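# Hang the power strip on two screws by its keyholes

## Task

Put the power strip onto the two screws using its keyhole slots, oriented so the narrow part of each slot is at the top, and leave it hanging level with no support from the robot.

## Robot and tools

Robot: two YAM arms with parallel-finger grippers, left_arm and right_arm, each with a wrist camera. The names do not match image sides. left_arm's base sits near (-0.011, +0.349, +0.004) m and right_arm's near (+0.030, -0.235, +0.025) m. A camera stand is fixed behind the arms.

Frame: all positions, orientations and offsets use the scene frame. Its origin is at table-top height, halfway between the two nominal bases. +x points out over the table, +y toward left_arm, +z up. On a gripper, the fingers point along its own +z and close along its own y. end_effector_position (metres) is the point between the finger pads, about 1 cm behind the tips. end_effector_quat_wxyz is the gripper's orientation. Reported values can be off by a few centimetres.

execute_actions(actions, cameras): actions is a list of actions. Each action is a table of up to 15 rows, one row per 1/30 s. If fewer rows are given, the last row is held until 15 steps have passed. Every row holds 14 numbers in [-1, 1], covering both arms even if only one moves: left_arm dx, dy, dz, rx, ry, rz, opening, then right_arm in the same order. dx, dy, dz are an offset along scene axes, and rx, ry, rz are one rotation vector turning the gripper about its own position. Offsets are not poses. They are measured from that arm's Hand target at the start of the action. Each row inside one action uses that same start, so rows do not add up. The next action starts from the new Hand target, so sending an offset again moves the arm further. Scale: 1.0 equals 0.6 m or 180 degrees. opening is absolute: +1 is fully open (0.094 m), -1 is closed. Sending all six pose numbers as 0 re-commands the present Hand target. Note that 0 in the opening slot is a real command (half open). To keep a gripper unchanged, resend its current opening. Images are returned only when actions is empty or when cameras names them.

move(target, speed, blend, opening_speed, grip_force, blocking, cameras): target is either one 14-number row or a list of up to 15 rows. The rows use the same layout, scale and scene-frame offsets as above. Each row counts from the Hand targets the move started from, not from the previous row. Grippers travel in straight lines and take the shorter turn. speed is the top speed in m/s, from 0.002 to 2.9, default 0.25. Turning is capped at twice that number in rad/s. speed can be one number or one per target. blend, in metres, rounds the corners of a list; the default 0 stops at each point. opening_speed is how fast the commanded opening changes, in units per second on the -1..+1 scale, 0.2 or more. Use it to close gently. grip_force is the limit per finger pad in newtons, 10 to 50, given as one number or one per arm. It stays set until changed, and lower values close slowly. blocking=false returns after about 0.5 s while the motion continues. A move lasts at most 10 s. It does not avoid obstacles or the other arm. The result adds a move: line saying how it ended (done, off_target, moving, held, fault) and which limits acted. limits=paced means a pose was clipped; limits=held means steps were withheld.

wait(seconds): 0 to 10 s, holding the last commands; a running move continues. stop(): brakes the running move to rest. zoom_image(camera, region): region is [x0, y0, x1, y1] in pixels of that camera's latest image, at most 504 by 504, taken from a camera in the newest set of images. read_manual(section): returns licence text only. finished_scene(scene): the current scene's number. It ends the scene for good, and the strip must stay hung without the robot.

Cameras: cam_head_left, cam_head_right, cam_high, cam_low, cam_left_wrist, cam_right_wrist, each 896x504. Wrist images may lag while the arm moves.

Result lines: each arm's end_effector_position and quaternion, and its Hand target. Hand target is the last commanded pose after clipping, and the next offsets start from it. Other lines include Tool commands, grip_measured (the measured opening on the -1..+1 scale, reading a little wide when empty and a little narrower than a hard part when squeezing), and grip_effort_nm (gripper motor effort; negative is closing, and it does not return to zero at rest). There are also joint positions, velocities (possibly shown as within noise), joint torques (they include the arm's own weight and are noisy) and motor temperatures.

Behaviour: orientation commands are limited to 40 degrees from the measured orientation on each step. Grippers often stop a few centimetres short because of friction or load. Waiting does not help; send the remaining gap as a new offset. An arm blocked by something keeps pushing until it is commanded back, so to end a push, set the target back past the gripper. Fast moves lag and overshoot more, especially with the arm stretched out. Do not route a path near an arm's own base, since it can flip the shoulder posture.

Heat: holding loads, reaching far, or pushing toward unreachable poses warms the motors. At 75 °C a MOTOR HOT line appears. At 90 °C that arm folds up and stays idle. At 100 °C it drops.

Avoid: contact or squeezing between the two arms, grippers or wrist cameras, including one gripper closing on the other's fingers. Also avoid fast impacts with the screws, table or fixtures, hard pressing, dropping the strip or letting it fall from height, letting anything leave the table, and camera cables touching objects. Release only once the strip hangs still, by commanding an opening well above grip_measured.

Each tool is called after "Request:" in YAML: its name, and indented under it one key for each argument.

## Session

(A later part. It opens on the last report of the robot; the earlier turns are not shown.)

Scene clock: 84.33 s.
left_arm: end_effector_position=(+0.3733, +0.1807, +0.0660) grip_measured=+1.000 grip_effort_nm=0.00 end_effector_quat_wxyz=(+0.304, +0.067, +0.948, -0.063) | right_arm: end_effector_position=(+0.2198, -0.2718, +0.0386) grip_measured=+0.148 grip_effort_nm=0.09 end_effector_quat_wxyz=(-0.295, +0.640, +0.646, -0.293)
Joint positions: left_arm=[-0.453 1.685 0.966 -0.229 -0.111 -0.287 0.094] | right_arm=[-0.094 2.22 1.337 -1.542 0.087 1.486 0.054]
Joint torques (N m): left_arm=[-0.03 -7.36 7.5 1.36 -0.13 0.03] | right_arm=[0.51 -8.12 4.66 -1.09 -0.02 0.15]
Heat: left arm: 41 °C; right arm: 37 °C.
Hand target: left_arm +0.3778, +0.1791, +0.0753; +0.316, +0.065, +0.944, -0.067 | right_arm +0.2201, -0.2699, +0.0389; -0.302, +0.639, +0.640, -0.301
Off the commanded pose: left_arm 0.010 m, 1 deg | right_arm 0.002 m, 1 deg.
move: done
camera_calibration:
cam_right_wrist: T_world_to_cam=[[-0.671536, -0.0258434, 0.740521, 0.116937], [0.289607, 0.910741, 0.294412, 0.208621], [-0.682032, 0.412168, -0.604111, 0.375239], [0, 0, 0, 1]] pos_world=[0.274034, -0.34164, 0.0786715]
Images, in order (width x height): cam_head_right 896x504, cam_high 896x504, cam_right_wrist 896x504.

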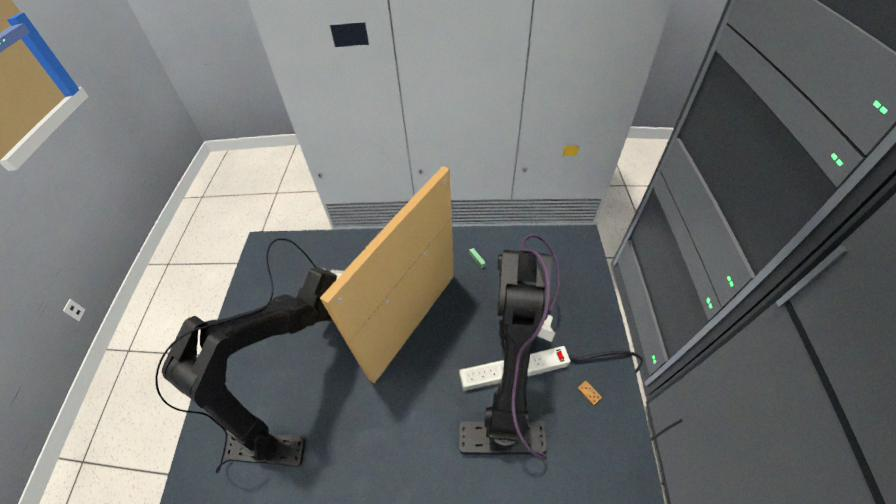

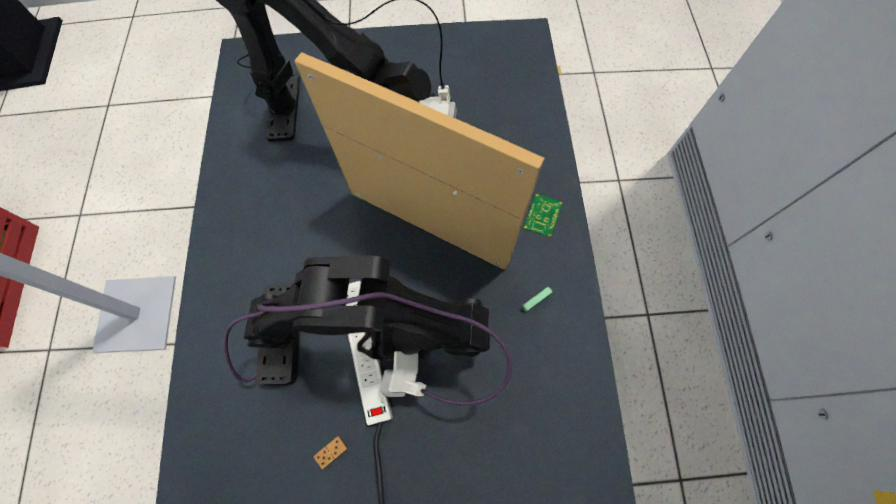

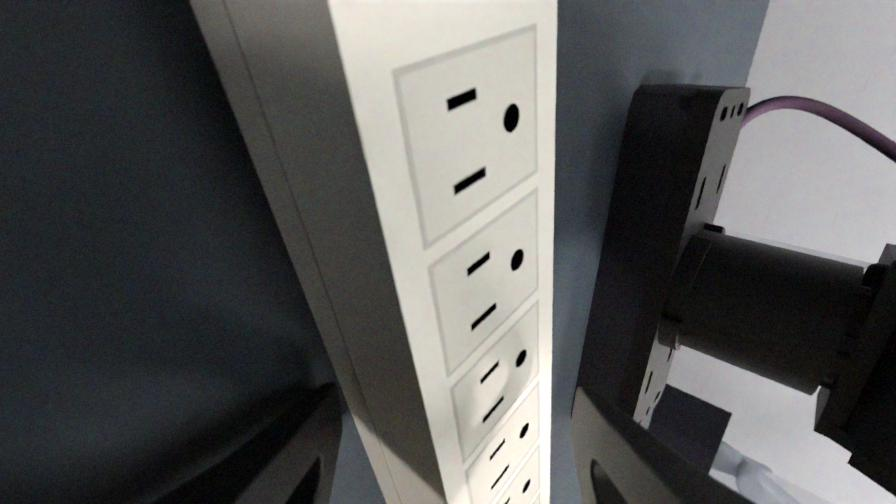

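Request:
move:
  target:
    - [0,0,0,0,0,0,1.0,0.126,0,0.109,0,0,0,0.15]
    - [0,0,0,0,0,0,1.0,-0.0435,-0.0185,0.1685,0.024,-0.2798,0.0514,1.0]
  speed: [0.12, 0.35]
  blend: [0.02, 0]
  cameras: ["cam_right_wrist", "cam_head_right", "cam_high"]

Scene clock: 90.47 s.
left_arm: end_effector_position=(+0.3733, +0.1807, +0.0660) grip_measured=+1.000 grip_effort_nm=0.00 end_effector_quat_wxyz=(+0.304, +0.067, +0.948, -0.063) | right_arm: end_effector_position=(+0.1934, -0.2806, +0.1420) grip_measured=+0.998 grip_effort_nm=0.09 end_effector_quat_wxyz=(-0.003, +0.642, +0.767, -0.003)
Joint positions: left_arm=[-0.453 1.685 0.966 -0.229 -0.111 -0.287 0.094] | right_arm=[-0.253 1.18 0.96 -1.358 0.003 1.122 0.094]
Joint torques (N m): left_arm=[-0.03 -7.36 7.5 1.36 -0.13 0.04] | right_arm=[-0.57 -2.95 4.71 0.65 -0.03 -0.03]
Heat: left arm: 41 °C; right arm: 37 °C.
Hand target: left_arm +0.3778, +0.1791, +0.0753; +0.316, +0.065, +0.944, -0.067 | right_arm +0.1940, -0.2811, +0.1400; +0.000, +0.643, +0.766, +0.001
Off the commanded pose: left_arm 0.010 m, 1 deg | right_arm 0.002 m, 1 deg.
move: done
camera_calibration:
cam_right_wrist: T_world_to_cam=[[-0.981471, -0.190962, -0.015757, 0.143423], [-0.180317, 0.892675, 0.413057, 0.262854], [-0.0648126, 0.408245, -0.910569, 0.346474], [0, 0, 0, 1]] pos_world=[0.210618, -0.348701, 0.209175]
Images, in order (width x height): cam_head_right 896x504, cam_high 896x504, cam_right_wrist 896x504.

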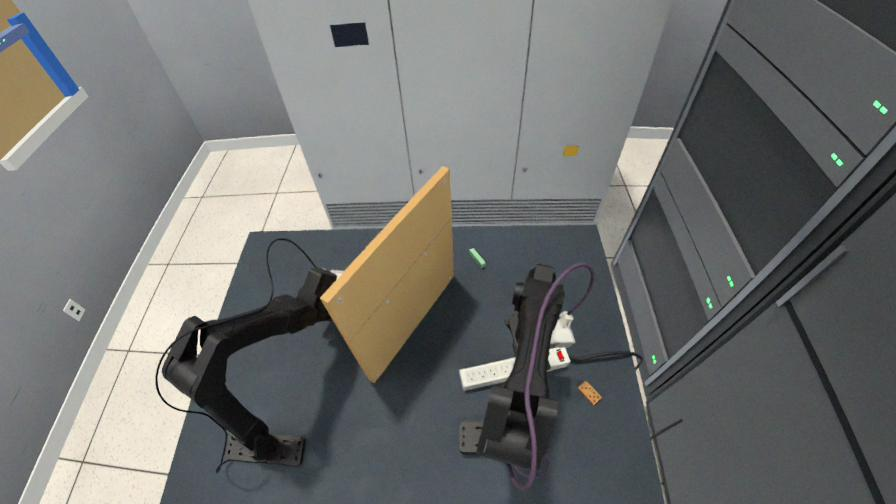

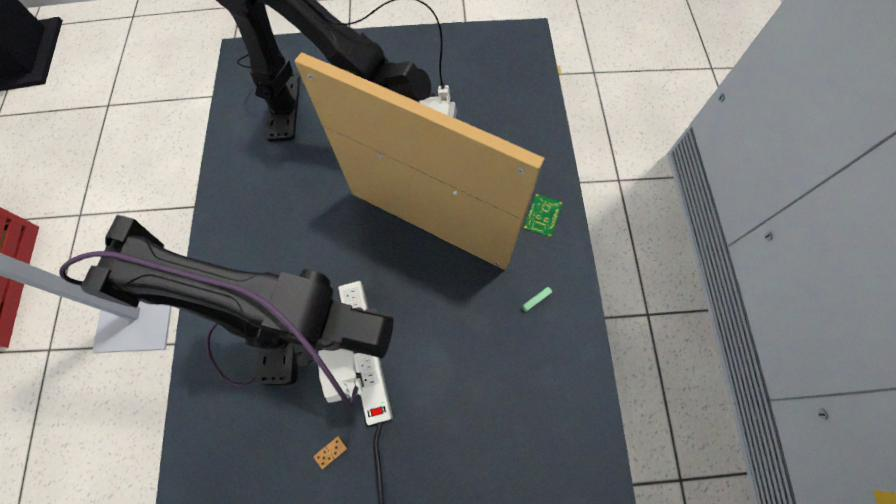

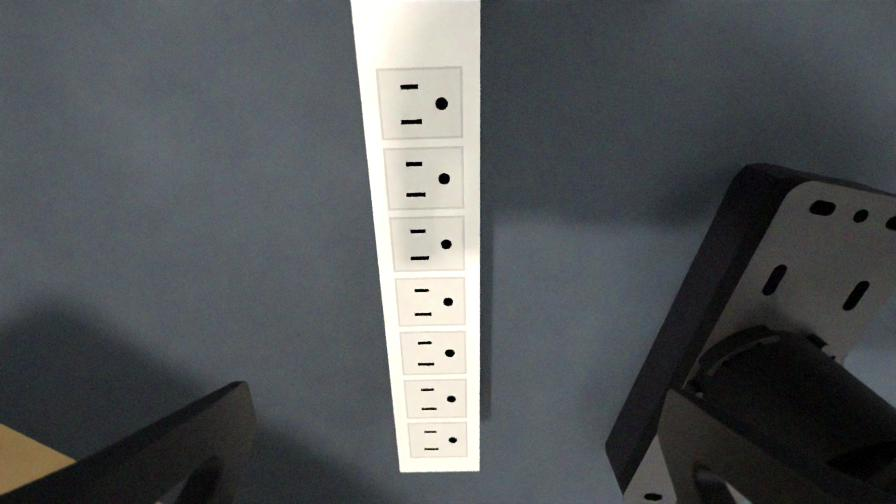

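Request:
move:
  target:
    - [0,0,0,0,0,0,1.0,0.0323,0.0005,-0.08,0,0,0.0139,1.0]
    - [0,0,0,0,0,0,1.0,0.0323,0.0005,-0.175,0,0,0.0139,1.0]
  speed: [0.25, 0.15]
  blend: [0.02, 0]
  cameras: ["cam_right_wrist", "cam_head_right"]

Scene clock: 100.27 s.
left_arm: end_effector_position=(+0.3733, +0.1807, +0.0660) grip_measured=+1.000 grip_effort_nm=0.00 end_effector_quat_wxyz=(+0.304, +0.067, +0.948, -0.063) | right_arm: end_effector_position=(+0.2132, -0.2822, +0.0386) grip_measured=+0.998 grip_effort_nm=0.09 end_effector_quat_wxyz=(+0.001, +0.629, +0.777, +0.000)
Joint positions: left_arm=[-0.453 1.685 0.966 -0.229 -0.111 -0.287 0.094] | right_arm=[-0.234 1.352 0.652 -0.868 0.002 1.107 0.094]
Joint torques (N m): left_arm=[-0.03 -7.38 7.51 1.36 -0.13 0.03] | right_arm=[0.47 -3.08 4.33 0.75 -0.04 -0.05]
Heat: left arm: 41 °C; right arm: 36 °C.
Hand target: left_arm +0.3778, +0.1791, +0.0753; +0.316, +0.065, +0.944, -0.067 | right_arm +0.2133, -0.2807, +0.0350; +0.000, +0.626, +0.780, +0.000
Off the commanded pose: left_arm 0.010 m, 1 deg | right_arm 0.004 m, 1 deg.
move: done
camera_calibration:
cam_right_wrist: T_world_to_cam=[[-0.974374, -0.223467, -0.0256596, 0.150664], [-0.214132, 0.886591, 0.410006, 0.316195], [-0.0688733, 0.404993, -0.911722, 0.254213], [0, 0, 0, 1]] pos_world=[0.232019, -0.349622, 0.105996]
Images, in order (width x height): cam_head_right 896x504, cam_right_wrist 896x504.

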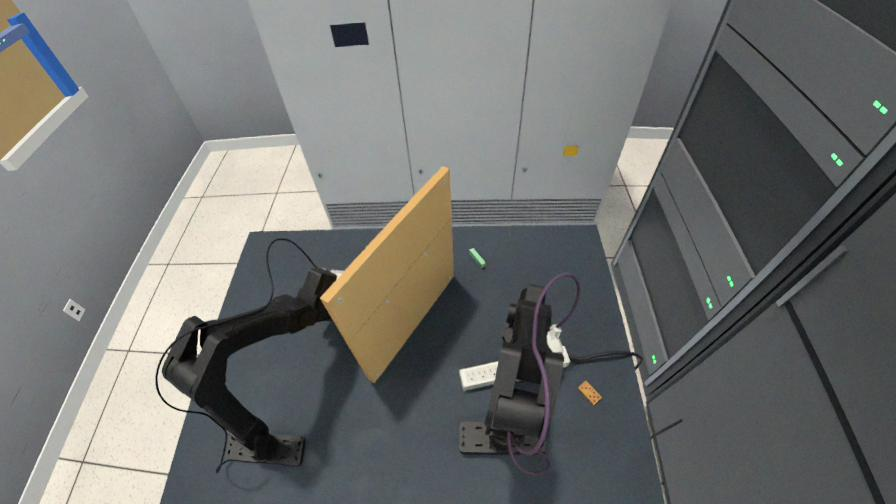

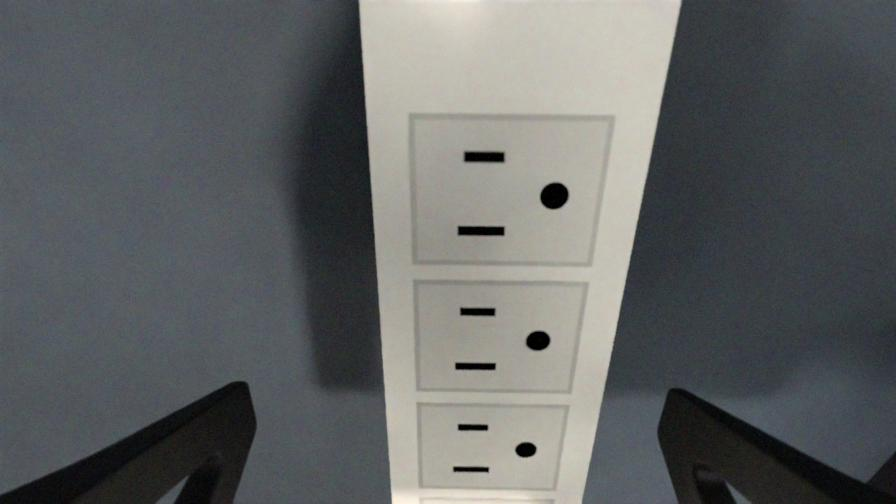

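Request:
zoom_image:
  camera: "cam_right_wrist"
  region: [140, 360, 300, 504]

Request:
zoom_image:
  camera: "cam_right_wrist"
  region: [620, 360, 780, 504]

Scaled by 3.150 from the camera's 896x504 image, which has a finer 1280x720 frame.

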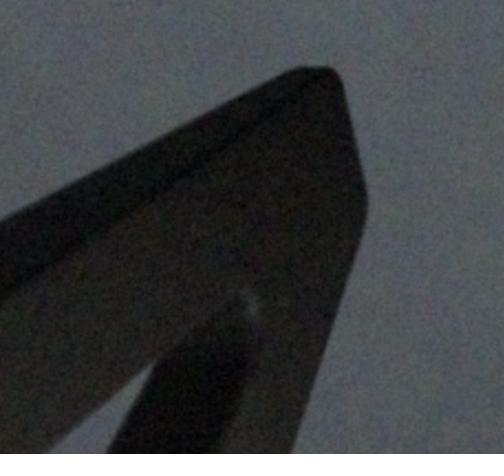

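Scaled by 3.150 from the camera's 896x504 image, which has a finer 1280x720 frame.

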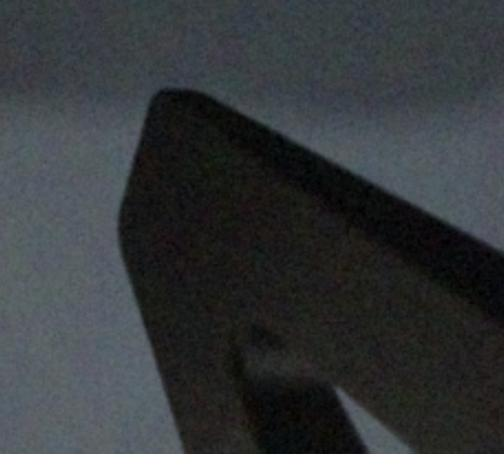

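Request:
move:
  target:
    - [0,0,0,0,0,0,1.0,-0.015,0.0098,-0.004,0,0,-0.005,1.0]
    - [0,0,0,0,0,0,1.0,-0.015,0.0098,-0.0315,0,0,-0.005,1.0]
    - [0,0,0,0,0,0,1.0,-0.015,0.0098,-0.0315,0,0,-0.005,-0.3]
  speed: [0.08, 0.08, 0.1]
  blend: [0.005, 0, 0]
  opening_speed: 1.0
  cameras: ["cam_right_wrist", "cam_head_right", "cam_high"]

Scene clock: 114.10 s.
left_arm: end_effector_position=(+0.3733, +0.1807, +0.0660) grip_measured=+1.000 grip_effort_nm=0.00 end_effector_quat_wxyz=(+0.304, +0.067, +0.948, -0.063) | right_arm: end_effector_position=(+0.2050, -0.2764, +0.0197) grip_measured=-0.045 grip_effort_nm=-1.03 end_effector_quat_wxyz=(+0.002, +0.632, +0.775, +0.000)
Joint positions: left_arm=[-0.453 1.685 0.966 -0.229 -0.111 -0.287 0.094] | right_arm=[-0.216 1.355 0.568 -0.78 0.001 1.132 0.045]
Joint torques (N m): left_arm=[-0.03 -7.35 7.5 1.36 -0.13 0.03] | right_arm=[0.51 -2.69 4.23 0.71 0 0.09]
Heat: left arm: 41 °C; right arm: 35 °C.
Hand target: left_arm +0.3778, +0.1791, +0.0753; +0.316, +0.065, +0.944, -0.067 | right_arm +0.2043, -0.2749, +0.0161; +0.000, +0.632, +0.775, +0.000
Off the commanded pose: left_arm 0.010 m, 1 deg | right_arm 0.004 m, 0 deg.
move: done
camera_calibration:
cam_right_wrist: T_world_to_cam=[[-0.975684, -0.217467, -0.0273733, 0.145394], [-0.209365, 0.887721, 0.410021, 0.316385], [-0.0648661, 0.405782, -0.911665, 0.233359], [0, 0, 0, 1]] pos_world=[0.223236, -0.343936, 0.0870011]
Images, in order (width x height): cam_head_right 896x504, cam_high 896x504, cam_right_wrist 896x504.

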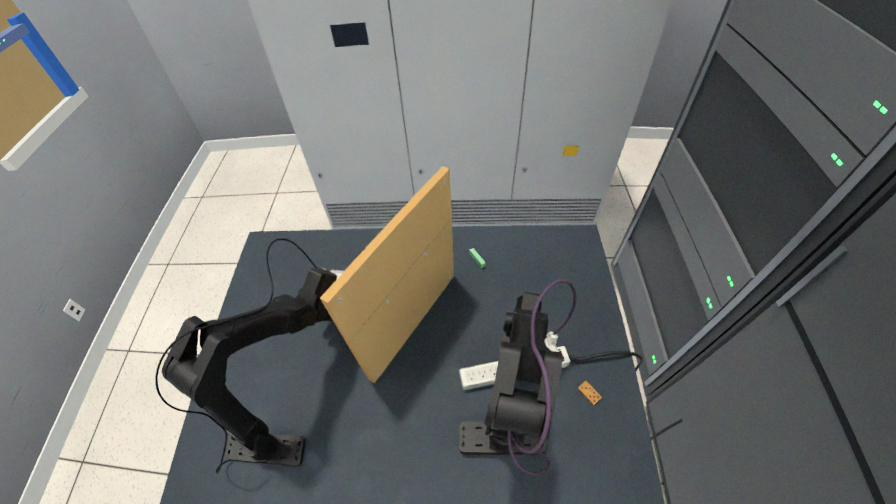

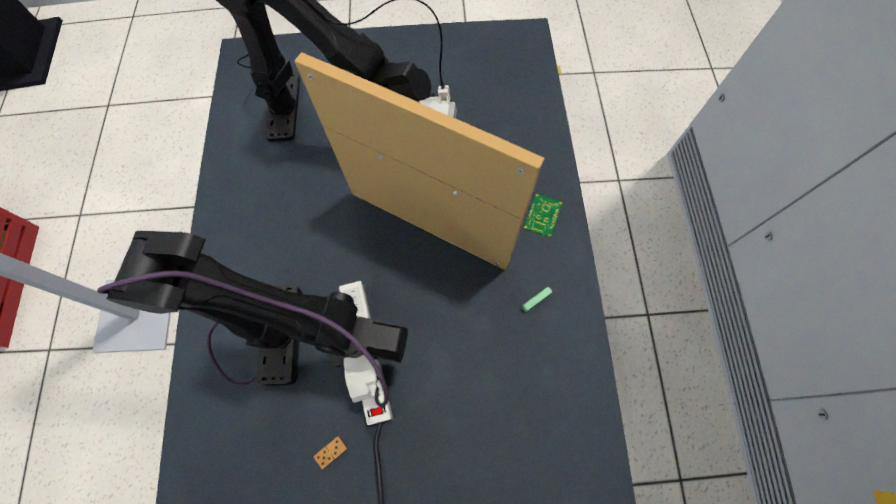

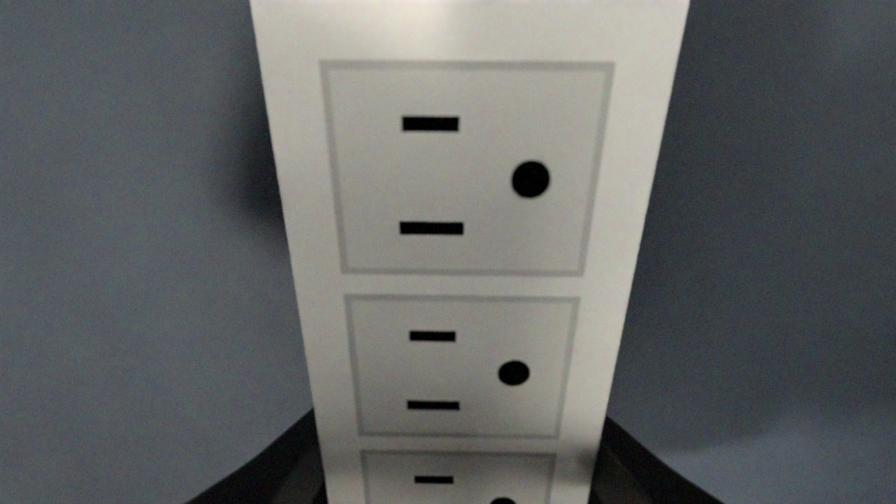

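Request:
move:
  target:
    - [0,0,0,0,0,0,1.0,0,0,0.1667,0,0,0,-0.3]
    - [0,0,0,0,0,0,1.0,0.1328,0.2965,0.5232,0.2784,-0.427,0.1868,-0.3]
  speed: [0.15, 0.35]
  blend: [0.04, 0]
  cameras: ["all"]

Scene clock: 122.87 s.
left_arm: end_effector_position=(+0.3733, +0.1807, +0.0660) grip_measured=+1.000 grip_effort_nm=0.00 end_effector_quat_wxyz=(+0.304, +0.067, +0.948, -0.063) | right_arm: end_effector_position=(+0.2906, -0.1071, +0.3050) grip_measured=-0.045 grip_effort_nm=-1.03 end_effector_quat_wxyz=(+0.180, +0.292, +0.674, +0.654)
Joint positions: left_arm=[-0.453 1.685 0.966 -0.229 -0.111 -0.287 0.094] | right_arm=[-0.067 0.747 0.534 0.07 -0.974 1.592 0.045]
Joint torques (N m): left_arm=[-0.03 -7.36 7.5 1.36 -0.13 0.04] | right_arm=[1.47 -1.06 7.46 2.93 -0.51 -0.36]
Heat: left arm: 40 °C; right arm: 36 °C.
Hand target: left_arm +0.3778, +0.1791, +0.0753; +0.316, +0.065, +0.944, -0.067 | right_arm +0.2839, -0.0970, +0.3300; +0.215, +0.215, +0.673, +0.674
Off the commanded pose: left_arm 0.010 m, 1 deg | right_arm 0.028 m, 10 deg.
move: off_target (right_arm)
camera_calibration:
cam_right_wrist: T_world_to_cam=[[-0.131297, 0.0341363, -0.990755, 0.348972], [-0.957543, 0.254378, 0.13566, 0.300282], [0.256657, 0.966502, -0.00071208, 0.119185], [0, 0, 0, 1]] pos_world=[0.302762, -0.20349, 0.305094]

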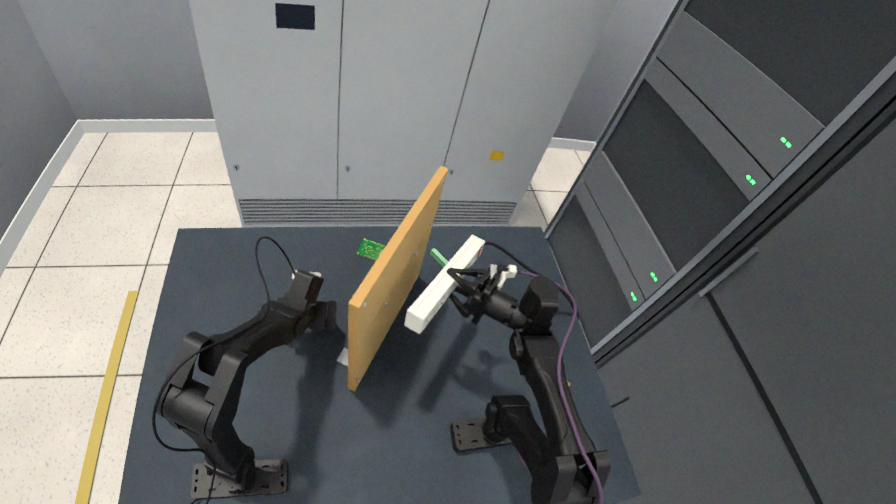

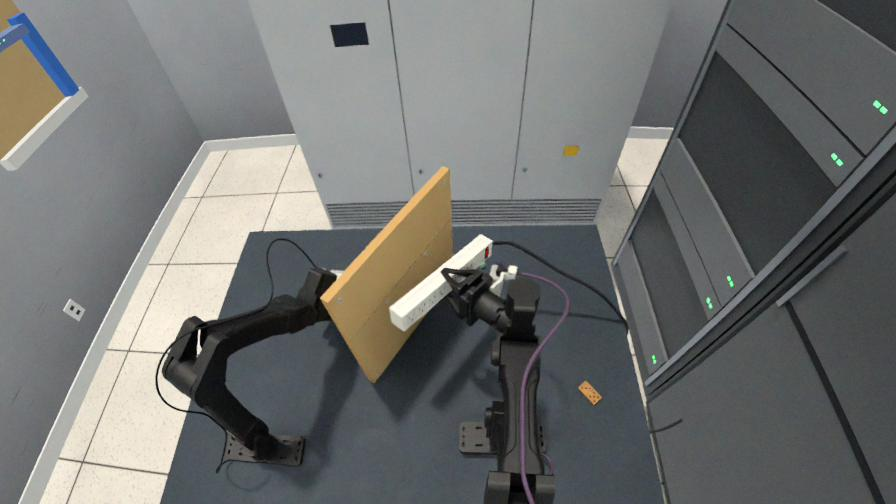

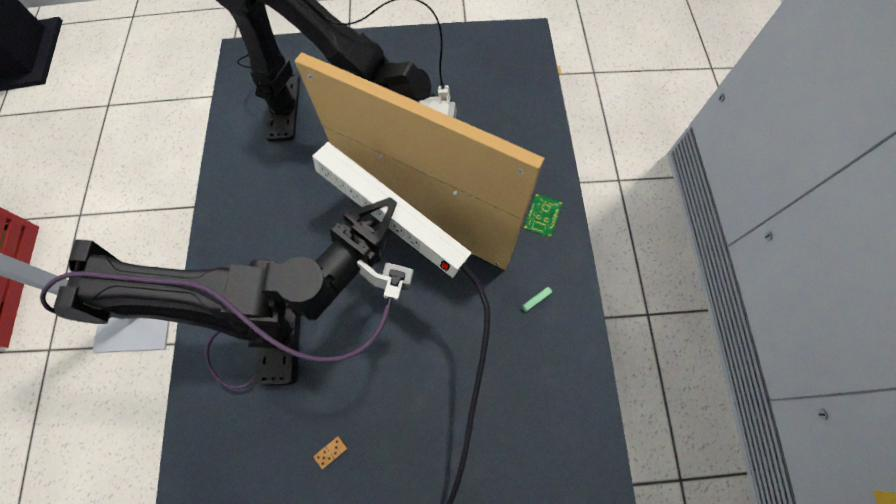

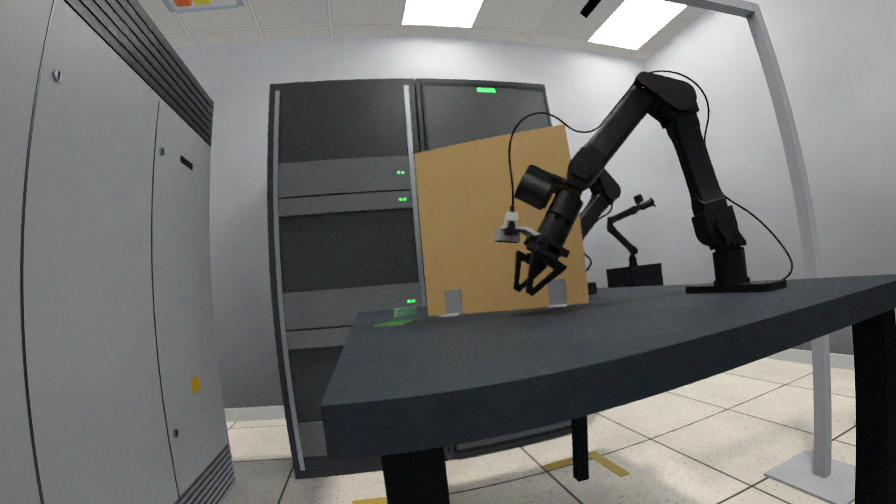

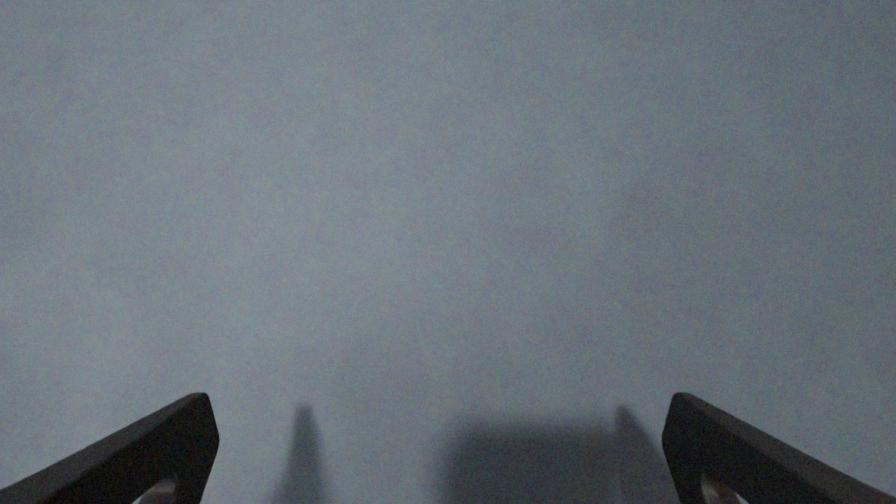

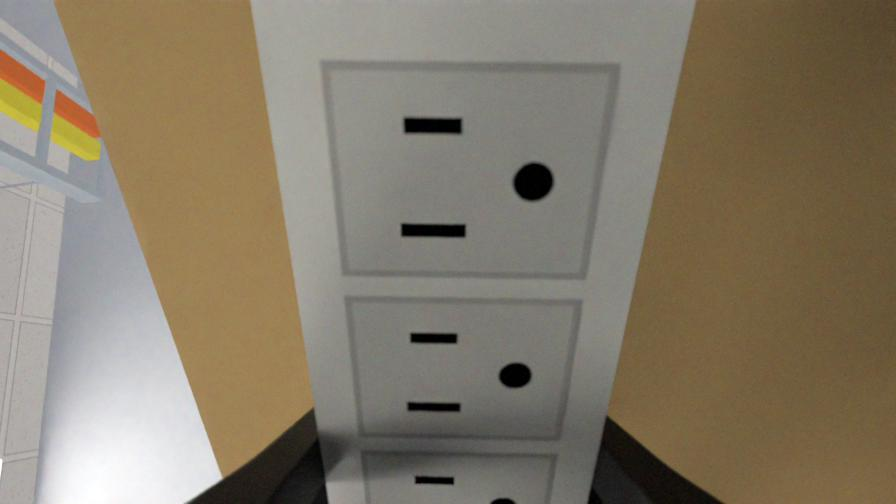

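Request:
move:
  target: [0,0,0,0,0,0,1.0,-0.011,0.0168,0.0917,-0.0067,-0.0505,0.0207,-0.3]
  speed: 0.2
  cameras: ["cam_right_wrist", "cam_head_right", "cam_high", "cam_head_left"]

Scene clock: 130.77 s.
left_arm: end_effector_position=(+0.3733, +0.1807, +0.0660) grip_measured=+1.000 grip_effort_nm=0.00 end_effector_quat_wxyz=(+0.304, +0.067, +0.948, -0.063) | right_arm: end_effector_position=(+0.2874, -0.0974, +0.3404) grip_measured=-0.045 grip_effort_nm=-1.03 end_effector_quat_wxyz=(+0.197, +0.235, +0.675, +0.671)
Joint positions: left_arm=[-0.453 1.685 0.966 -0.229 -0.111 -0.287 0.094] | right_arm=[-0.045 0.773 0.609 0.123 -1.015 1.585 0.045]
Joint torques (N m): left_arm=[-0.02 -7.36 7.49 1.36 -0.13 0.04] | right_arm=[1.26 -1.32 11.69 2.84 -0.53 -0.45]
Heat: left arm: 40 °C; right arm: 40 °C.
Hand target: left_arm +0.3778, +0.1791, +0.0753; +0.316, +0.065, +0.944, -0.067 | right_arm +0.2773, -0.0869, +0.3850; +0.248, +0.137, +0.668, +0.688
Off the commanded pose: left_arm 0.010 m, 1 deg | right_arm 0.047 m, 13 deg.
move: off_target (right_arm)
camera_calibration:
cam_right_wrist: T_world_to_cam=[[-0.024879, 0.0214065, -0.999461, 0.354431], [-0.980546, 0.194199, 0.0285675, 0.327185], [0.194706, 0.980729, 0.0161586, 0.124147], [0, 0, 0, 1]] pos_world=[0.305466, -0.192881, 0.342887]
Images, in order (width x height): cam_head_left 896x504, cam_head_right 896x504, cam_high 896x504, cam_right_wrist 896x504.

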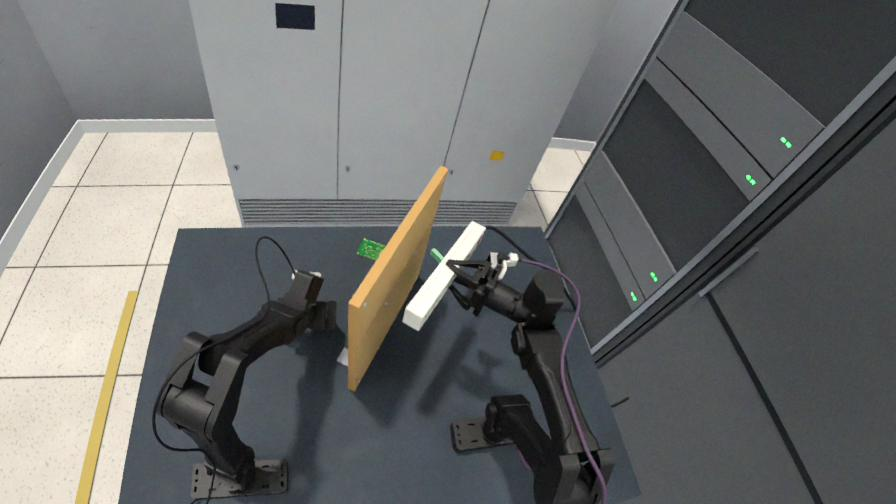

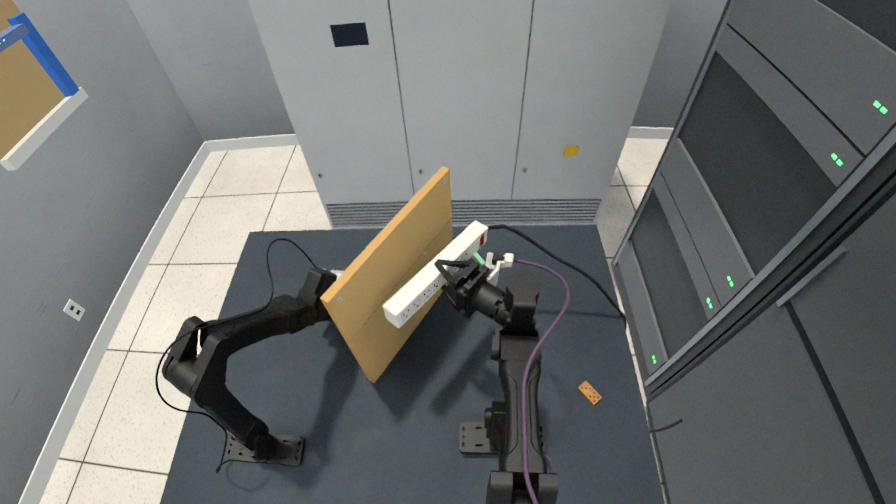

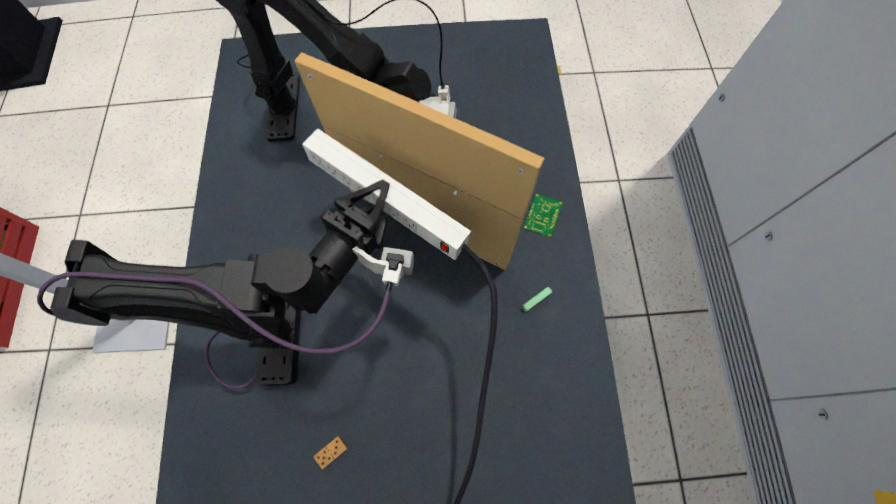

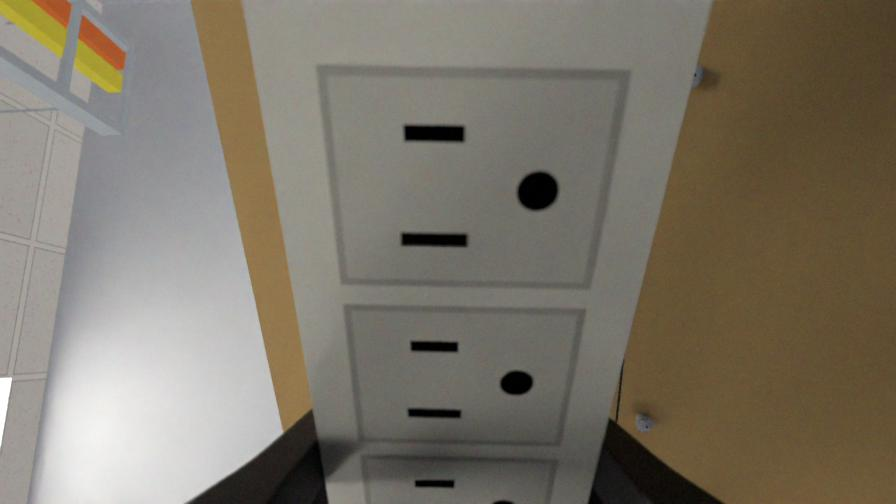

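Request:
zoom_image:
  camera: "cam_head_right"
  region: [370, 160, 680, 380]

Request:
zoom_image:
  camera: "cam_high"
  region: [290, 50, 560, 280]

Request:
zoom_image:
  camera: "cam_right_wrist"
  region: [560, 0, 896, 504]

Scaled by 1.626 from the camera's 896x504 image, which has a finer 1280x720 frame.

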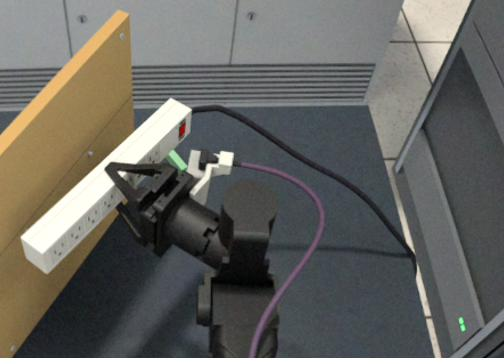

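Scaled by 1.867 from the camera's 896x504 image, which has a finer 1280x720 frame.

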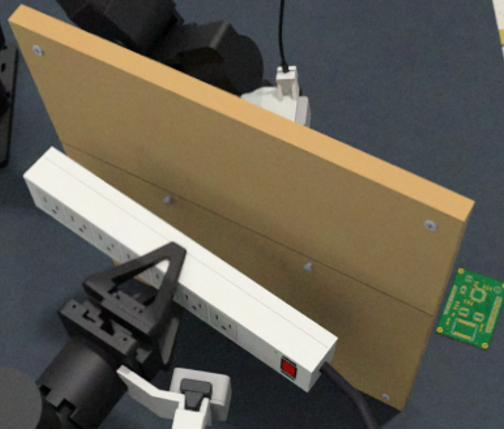

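Scaled by 1.000.

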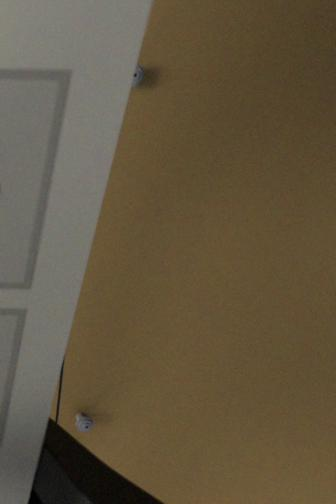

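Request:
zoom_image:
  camera: "cam_right_wrist"
  region: [600, 380, 700, 460]

Request:
zoom_image:
  camera: "cam_right_wrist"
  region: [660, 40, 760, 120]

Request:
zoom_image:
  camera: "cam_high"
  region: [360, 130, 480, 220]

Scaled by 5.040 from the camera's 896x504 image, which has a finer 1280x720 frame.

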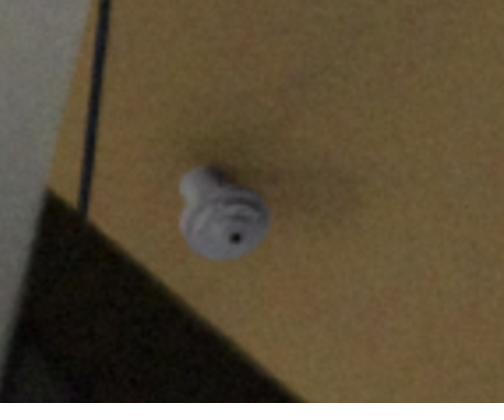

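Scaled by 5.040 from the camera's 896x504 image, which has a finer 1280x720 frame.

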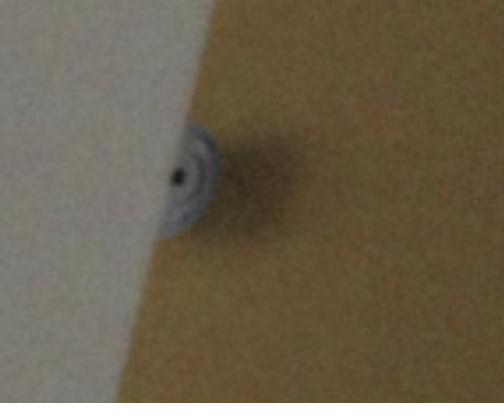

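Scaled by 4.200 from the camera's 896x504 image, which has a finer 1280x720 frame.

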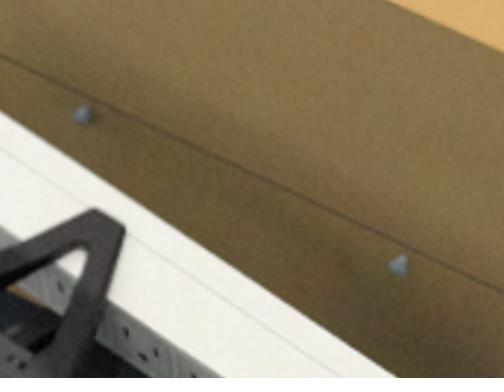

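Request:
move:
  target: [0,0,0,0,0,0,1.0,0.01,0.0405,-0.0783,-0.003,-0.0167,0.0339,-0.3]
  speed: 0.12
  cameras: ["cam_right_wrist", "cam_head_right", "cam_high"]

Scene clock: 143.80 s.
left_arm: end_effector_position=(+0.3733, +0.1807, +0.0660) grip_measured=+1.000 grip_effort_nm=0.00 end_effector_quat_wxyz=(+0.304, +0.067, +0.948, -0.063) | right_arm: end_effector_position=(+0.2961, -0.0715, +0.3179) grip_measured=-0.045 grip_effort_nm=-1.03 end_effector_quat_wxyz=(+0.199, +0.159, +0.681, +0.687)
Joint positions: left_arm=[-0.453 1.685 0.966 -0.229 -0.111 -0.287 0.094] | right_arm=[0.051 0.914 0.507 0.451 -1.027 1.555 0.045]
Joint torques (N m): left_arm=[-0.02 -7.38 7.5 1.36 -0.13 0.03] | right_arm=[1.58 -2 6.95 2.79 -0.47 -0.32]
Motor temperatures (°C): left_arm=[26 31 40 40 28 28 28] | right_arm=[30 29 40 41 26 26 25]
Heat: left arm: 40 °C; right arm: 41 °C.
Hand target: left_arm +0.3778, +0.1791, +0.0753; +0.316, +0.065, +0.944, -0.067 | right_arm +0.2834, -0.0626, +0.3380; +0.229, +0.081, +0.671, +0.701
Off the commanded pose: left_arm 0.010 m, 1 deg | right_arm 0.025 m, 10 deg.
move: off_target (right_arm)
camera_calibration:
cam_right_wrist: T_world_to_cam=[[0.0834213, 0.00697153, -0.99649, 0.297517], [-0.992809, 0.0867299, -0.0825064, 0.362565], [0.0858503, 0.996207, 0.0141565, 0.131352], [0, 0, 0, 1]] pos_world=[0.323862, -0.164373, 0.324527]
Images, in order (width x height): cam_head_right 896x504, cam_high 896x504, cam_right_wrist 896x504.

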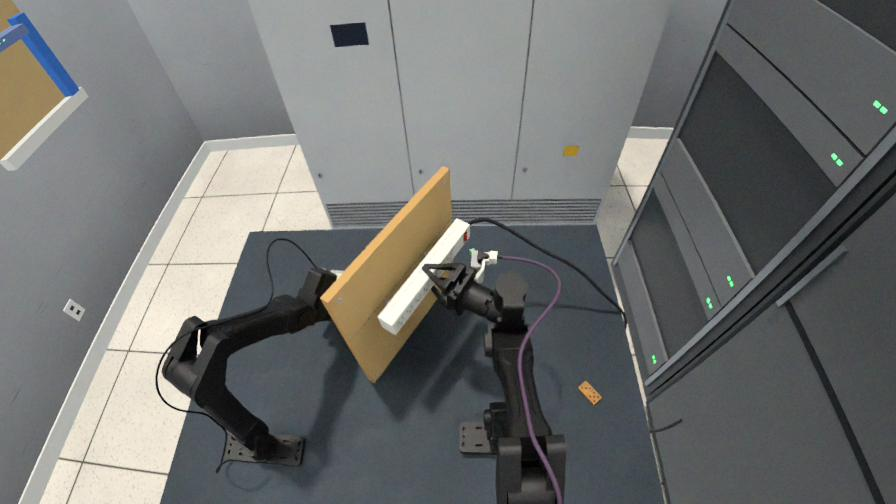

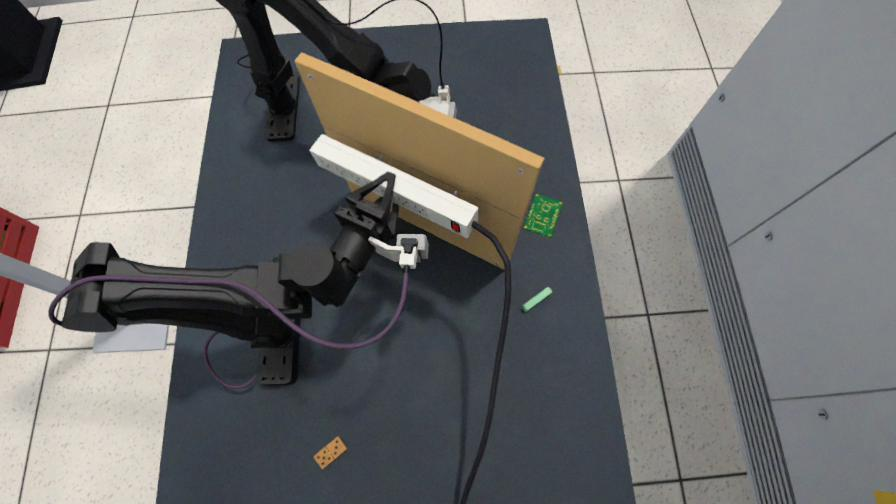

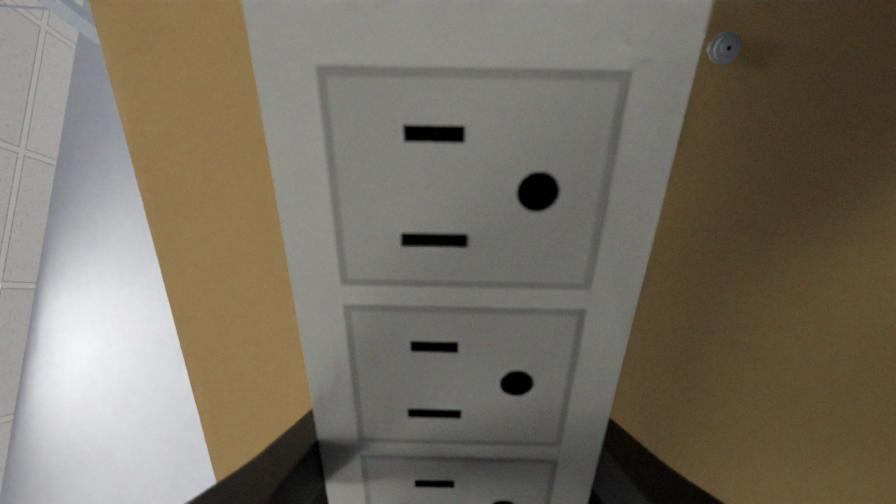

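Request:
zoom_image:
  camera: "cam_high"
  region: [300, 110, 540, 270]

Request:
zoom_image:
  camera: "cam_head_right"
  region: [320, 160, 520, 350]

Scaled by 2.100 from the camera's 896x504 image, which has a finer 1280x720 frame.

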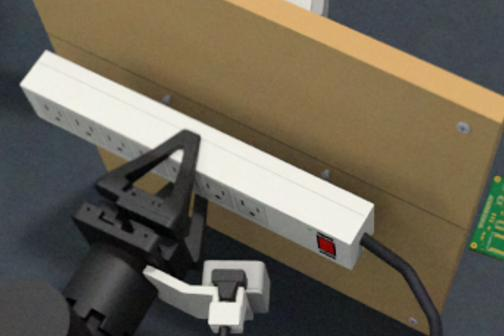

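Scaled by 2.520 from the camera's 896x504 image, which has a finer 1280x720 frame.

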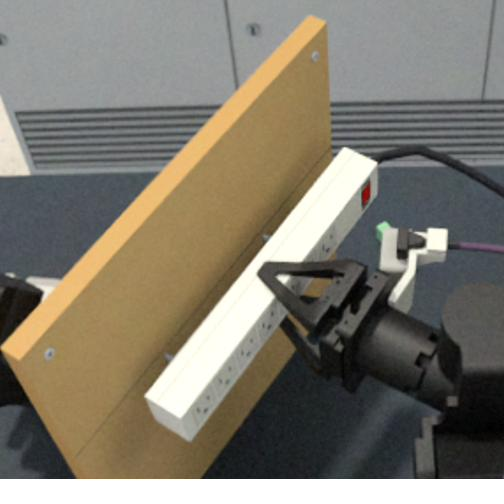

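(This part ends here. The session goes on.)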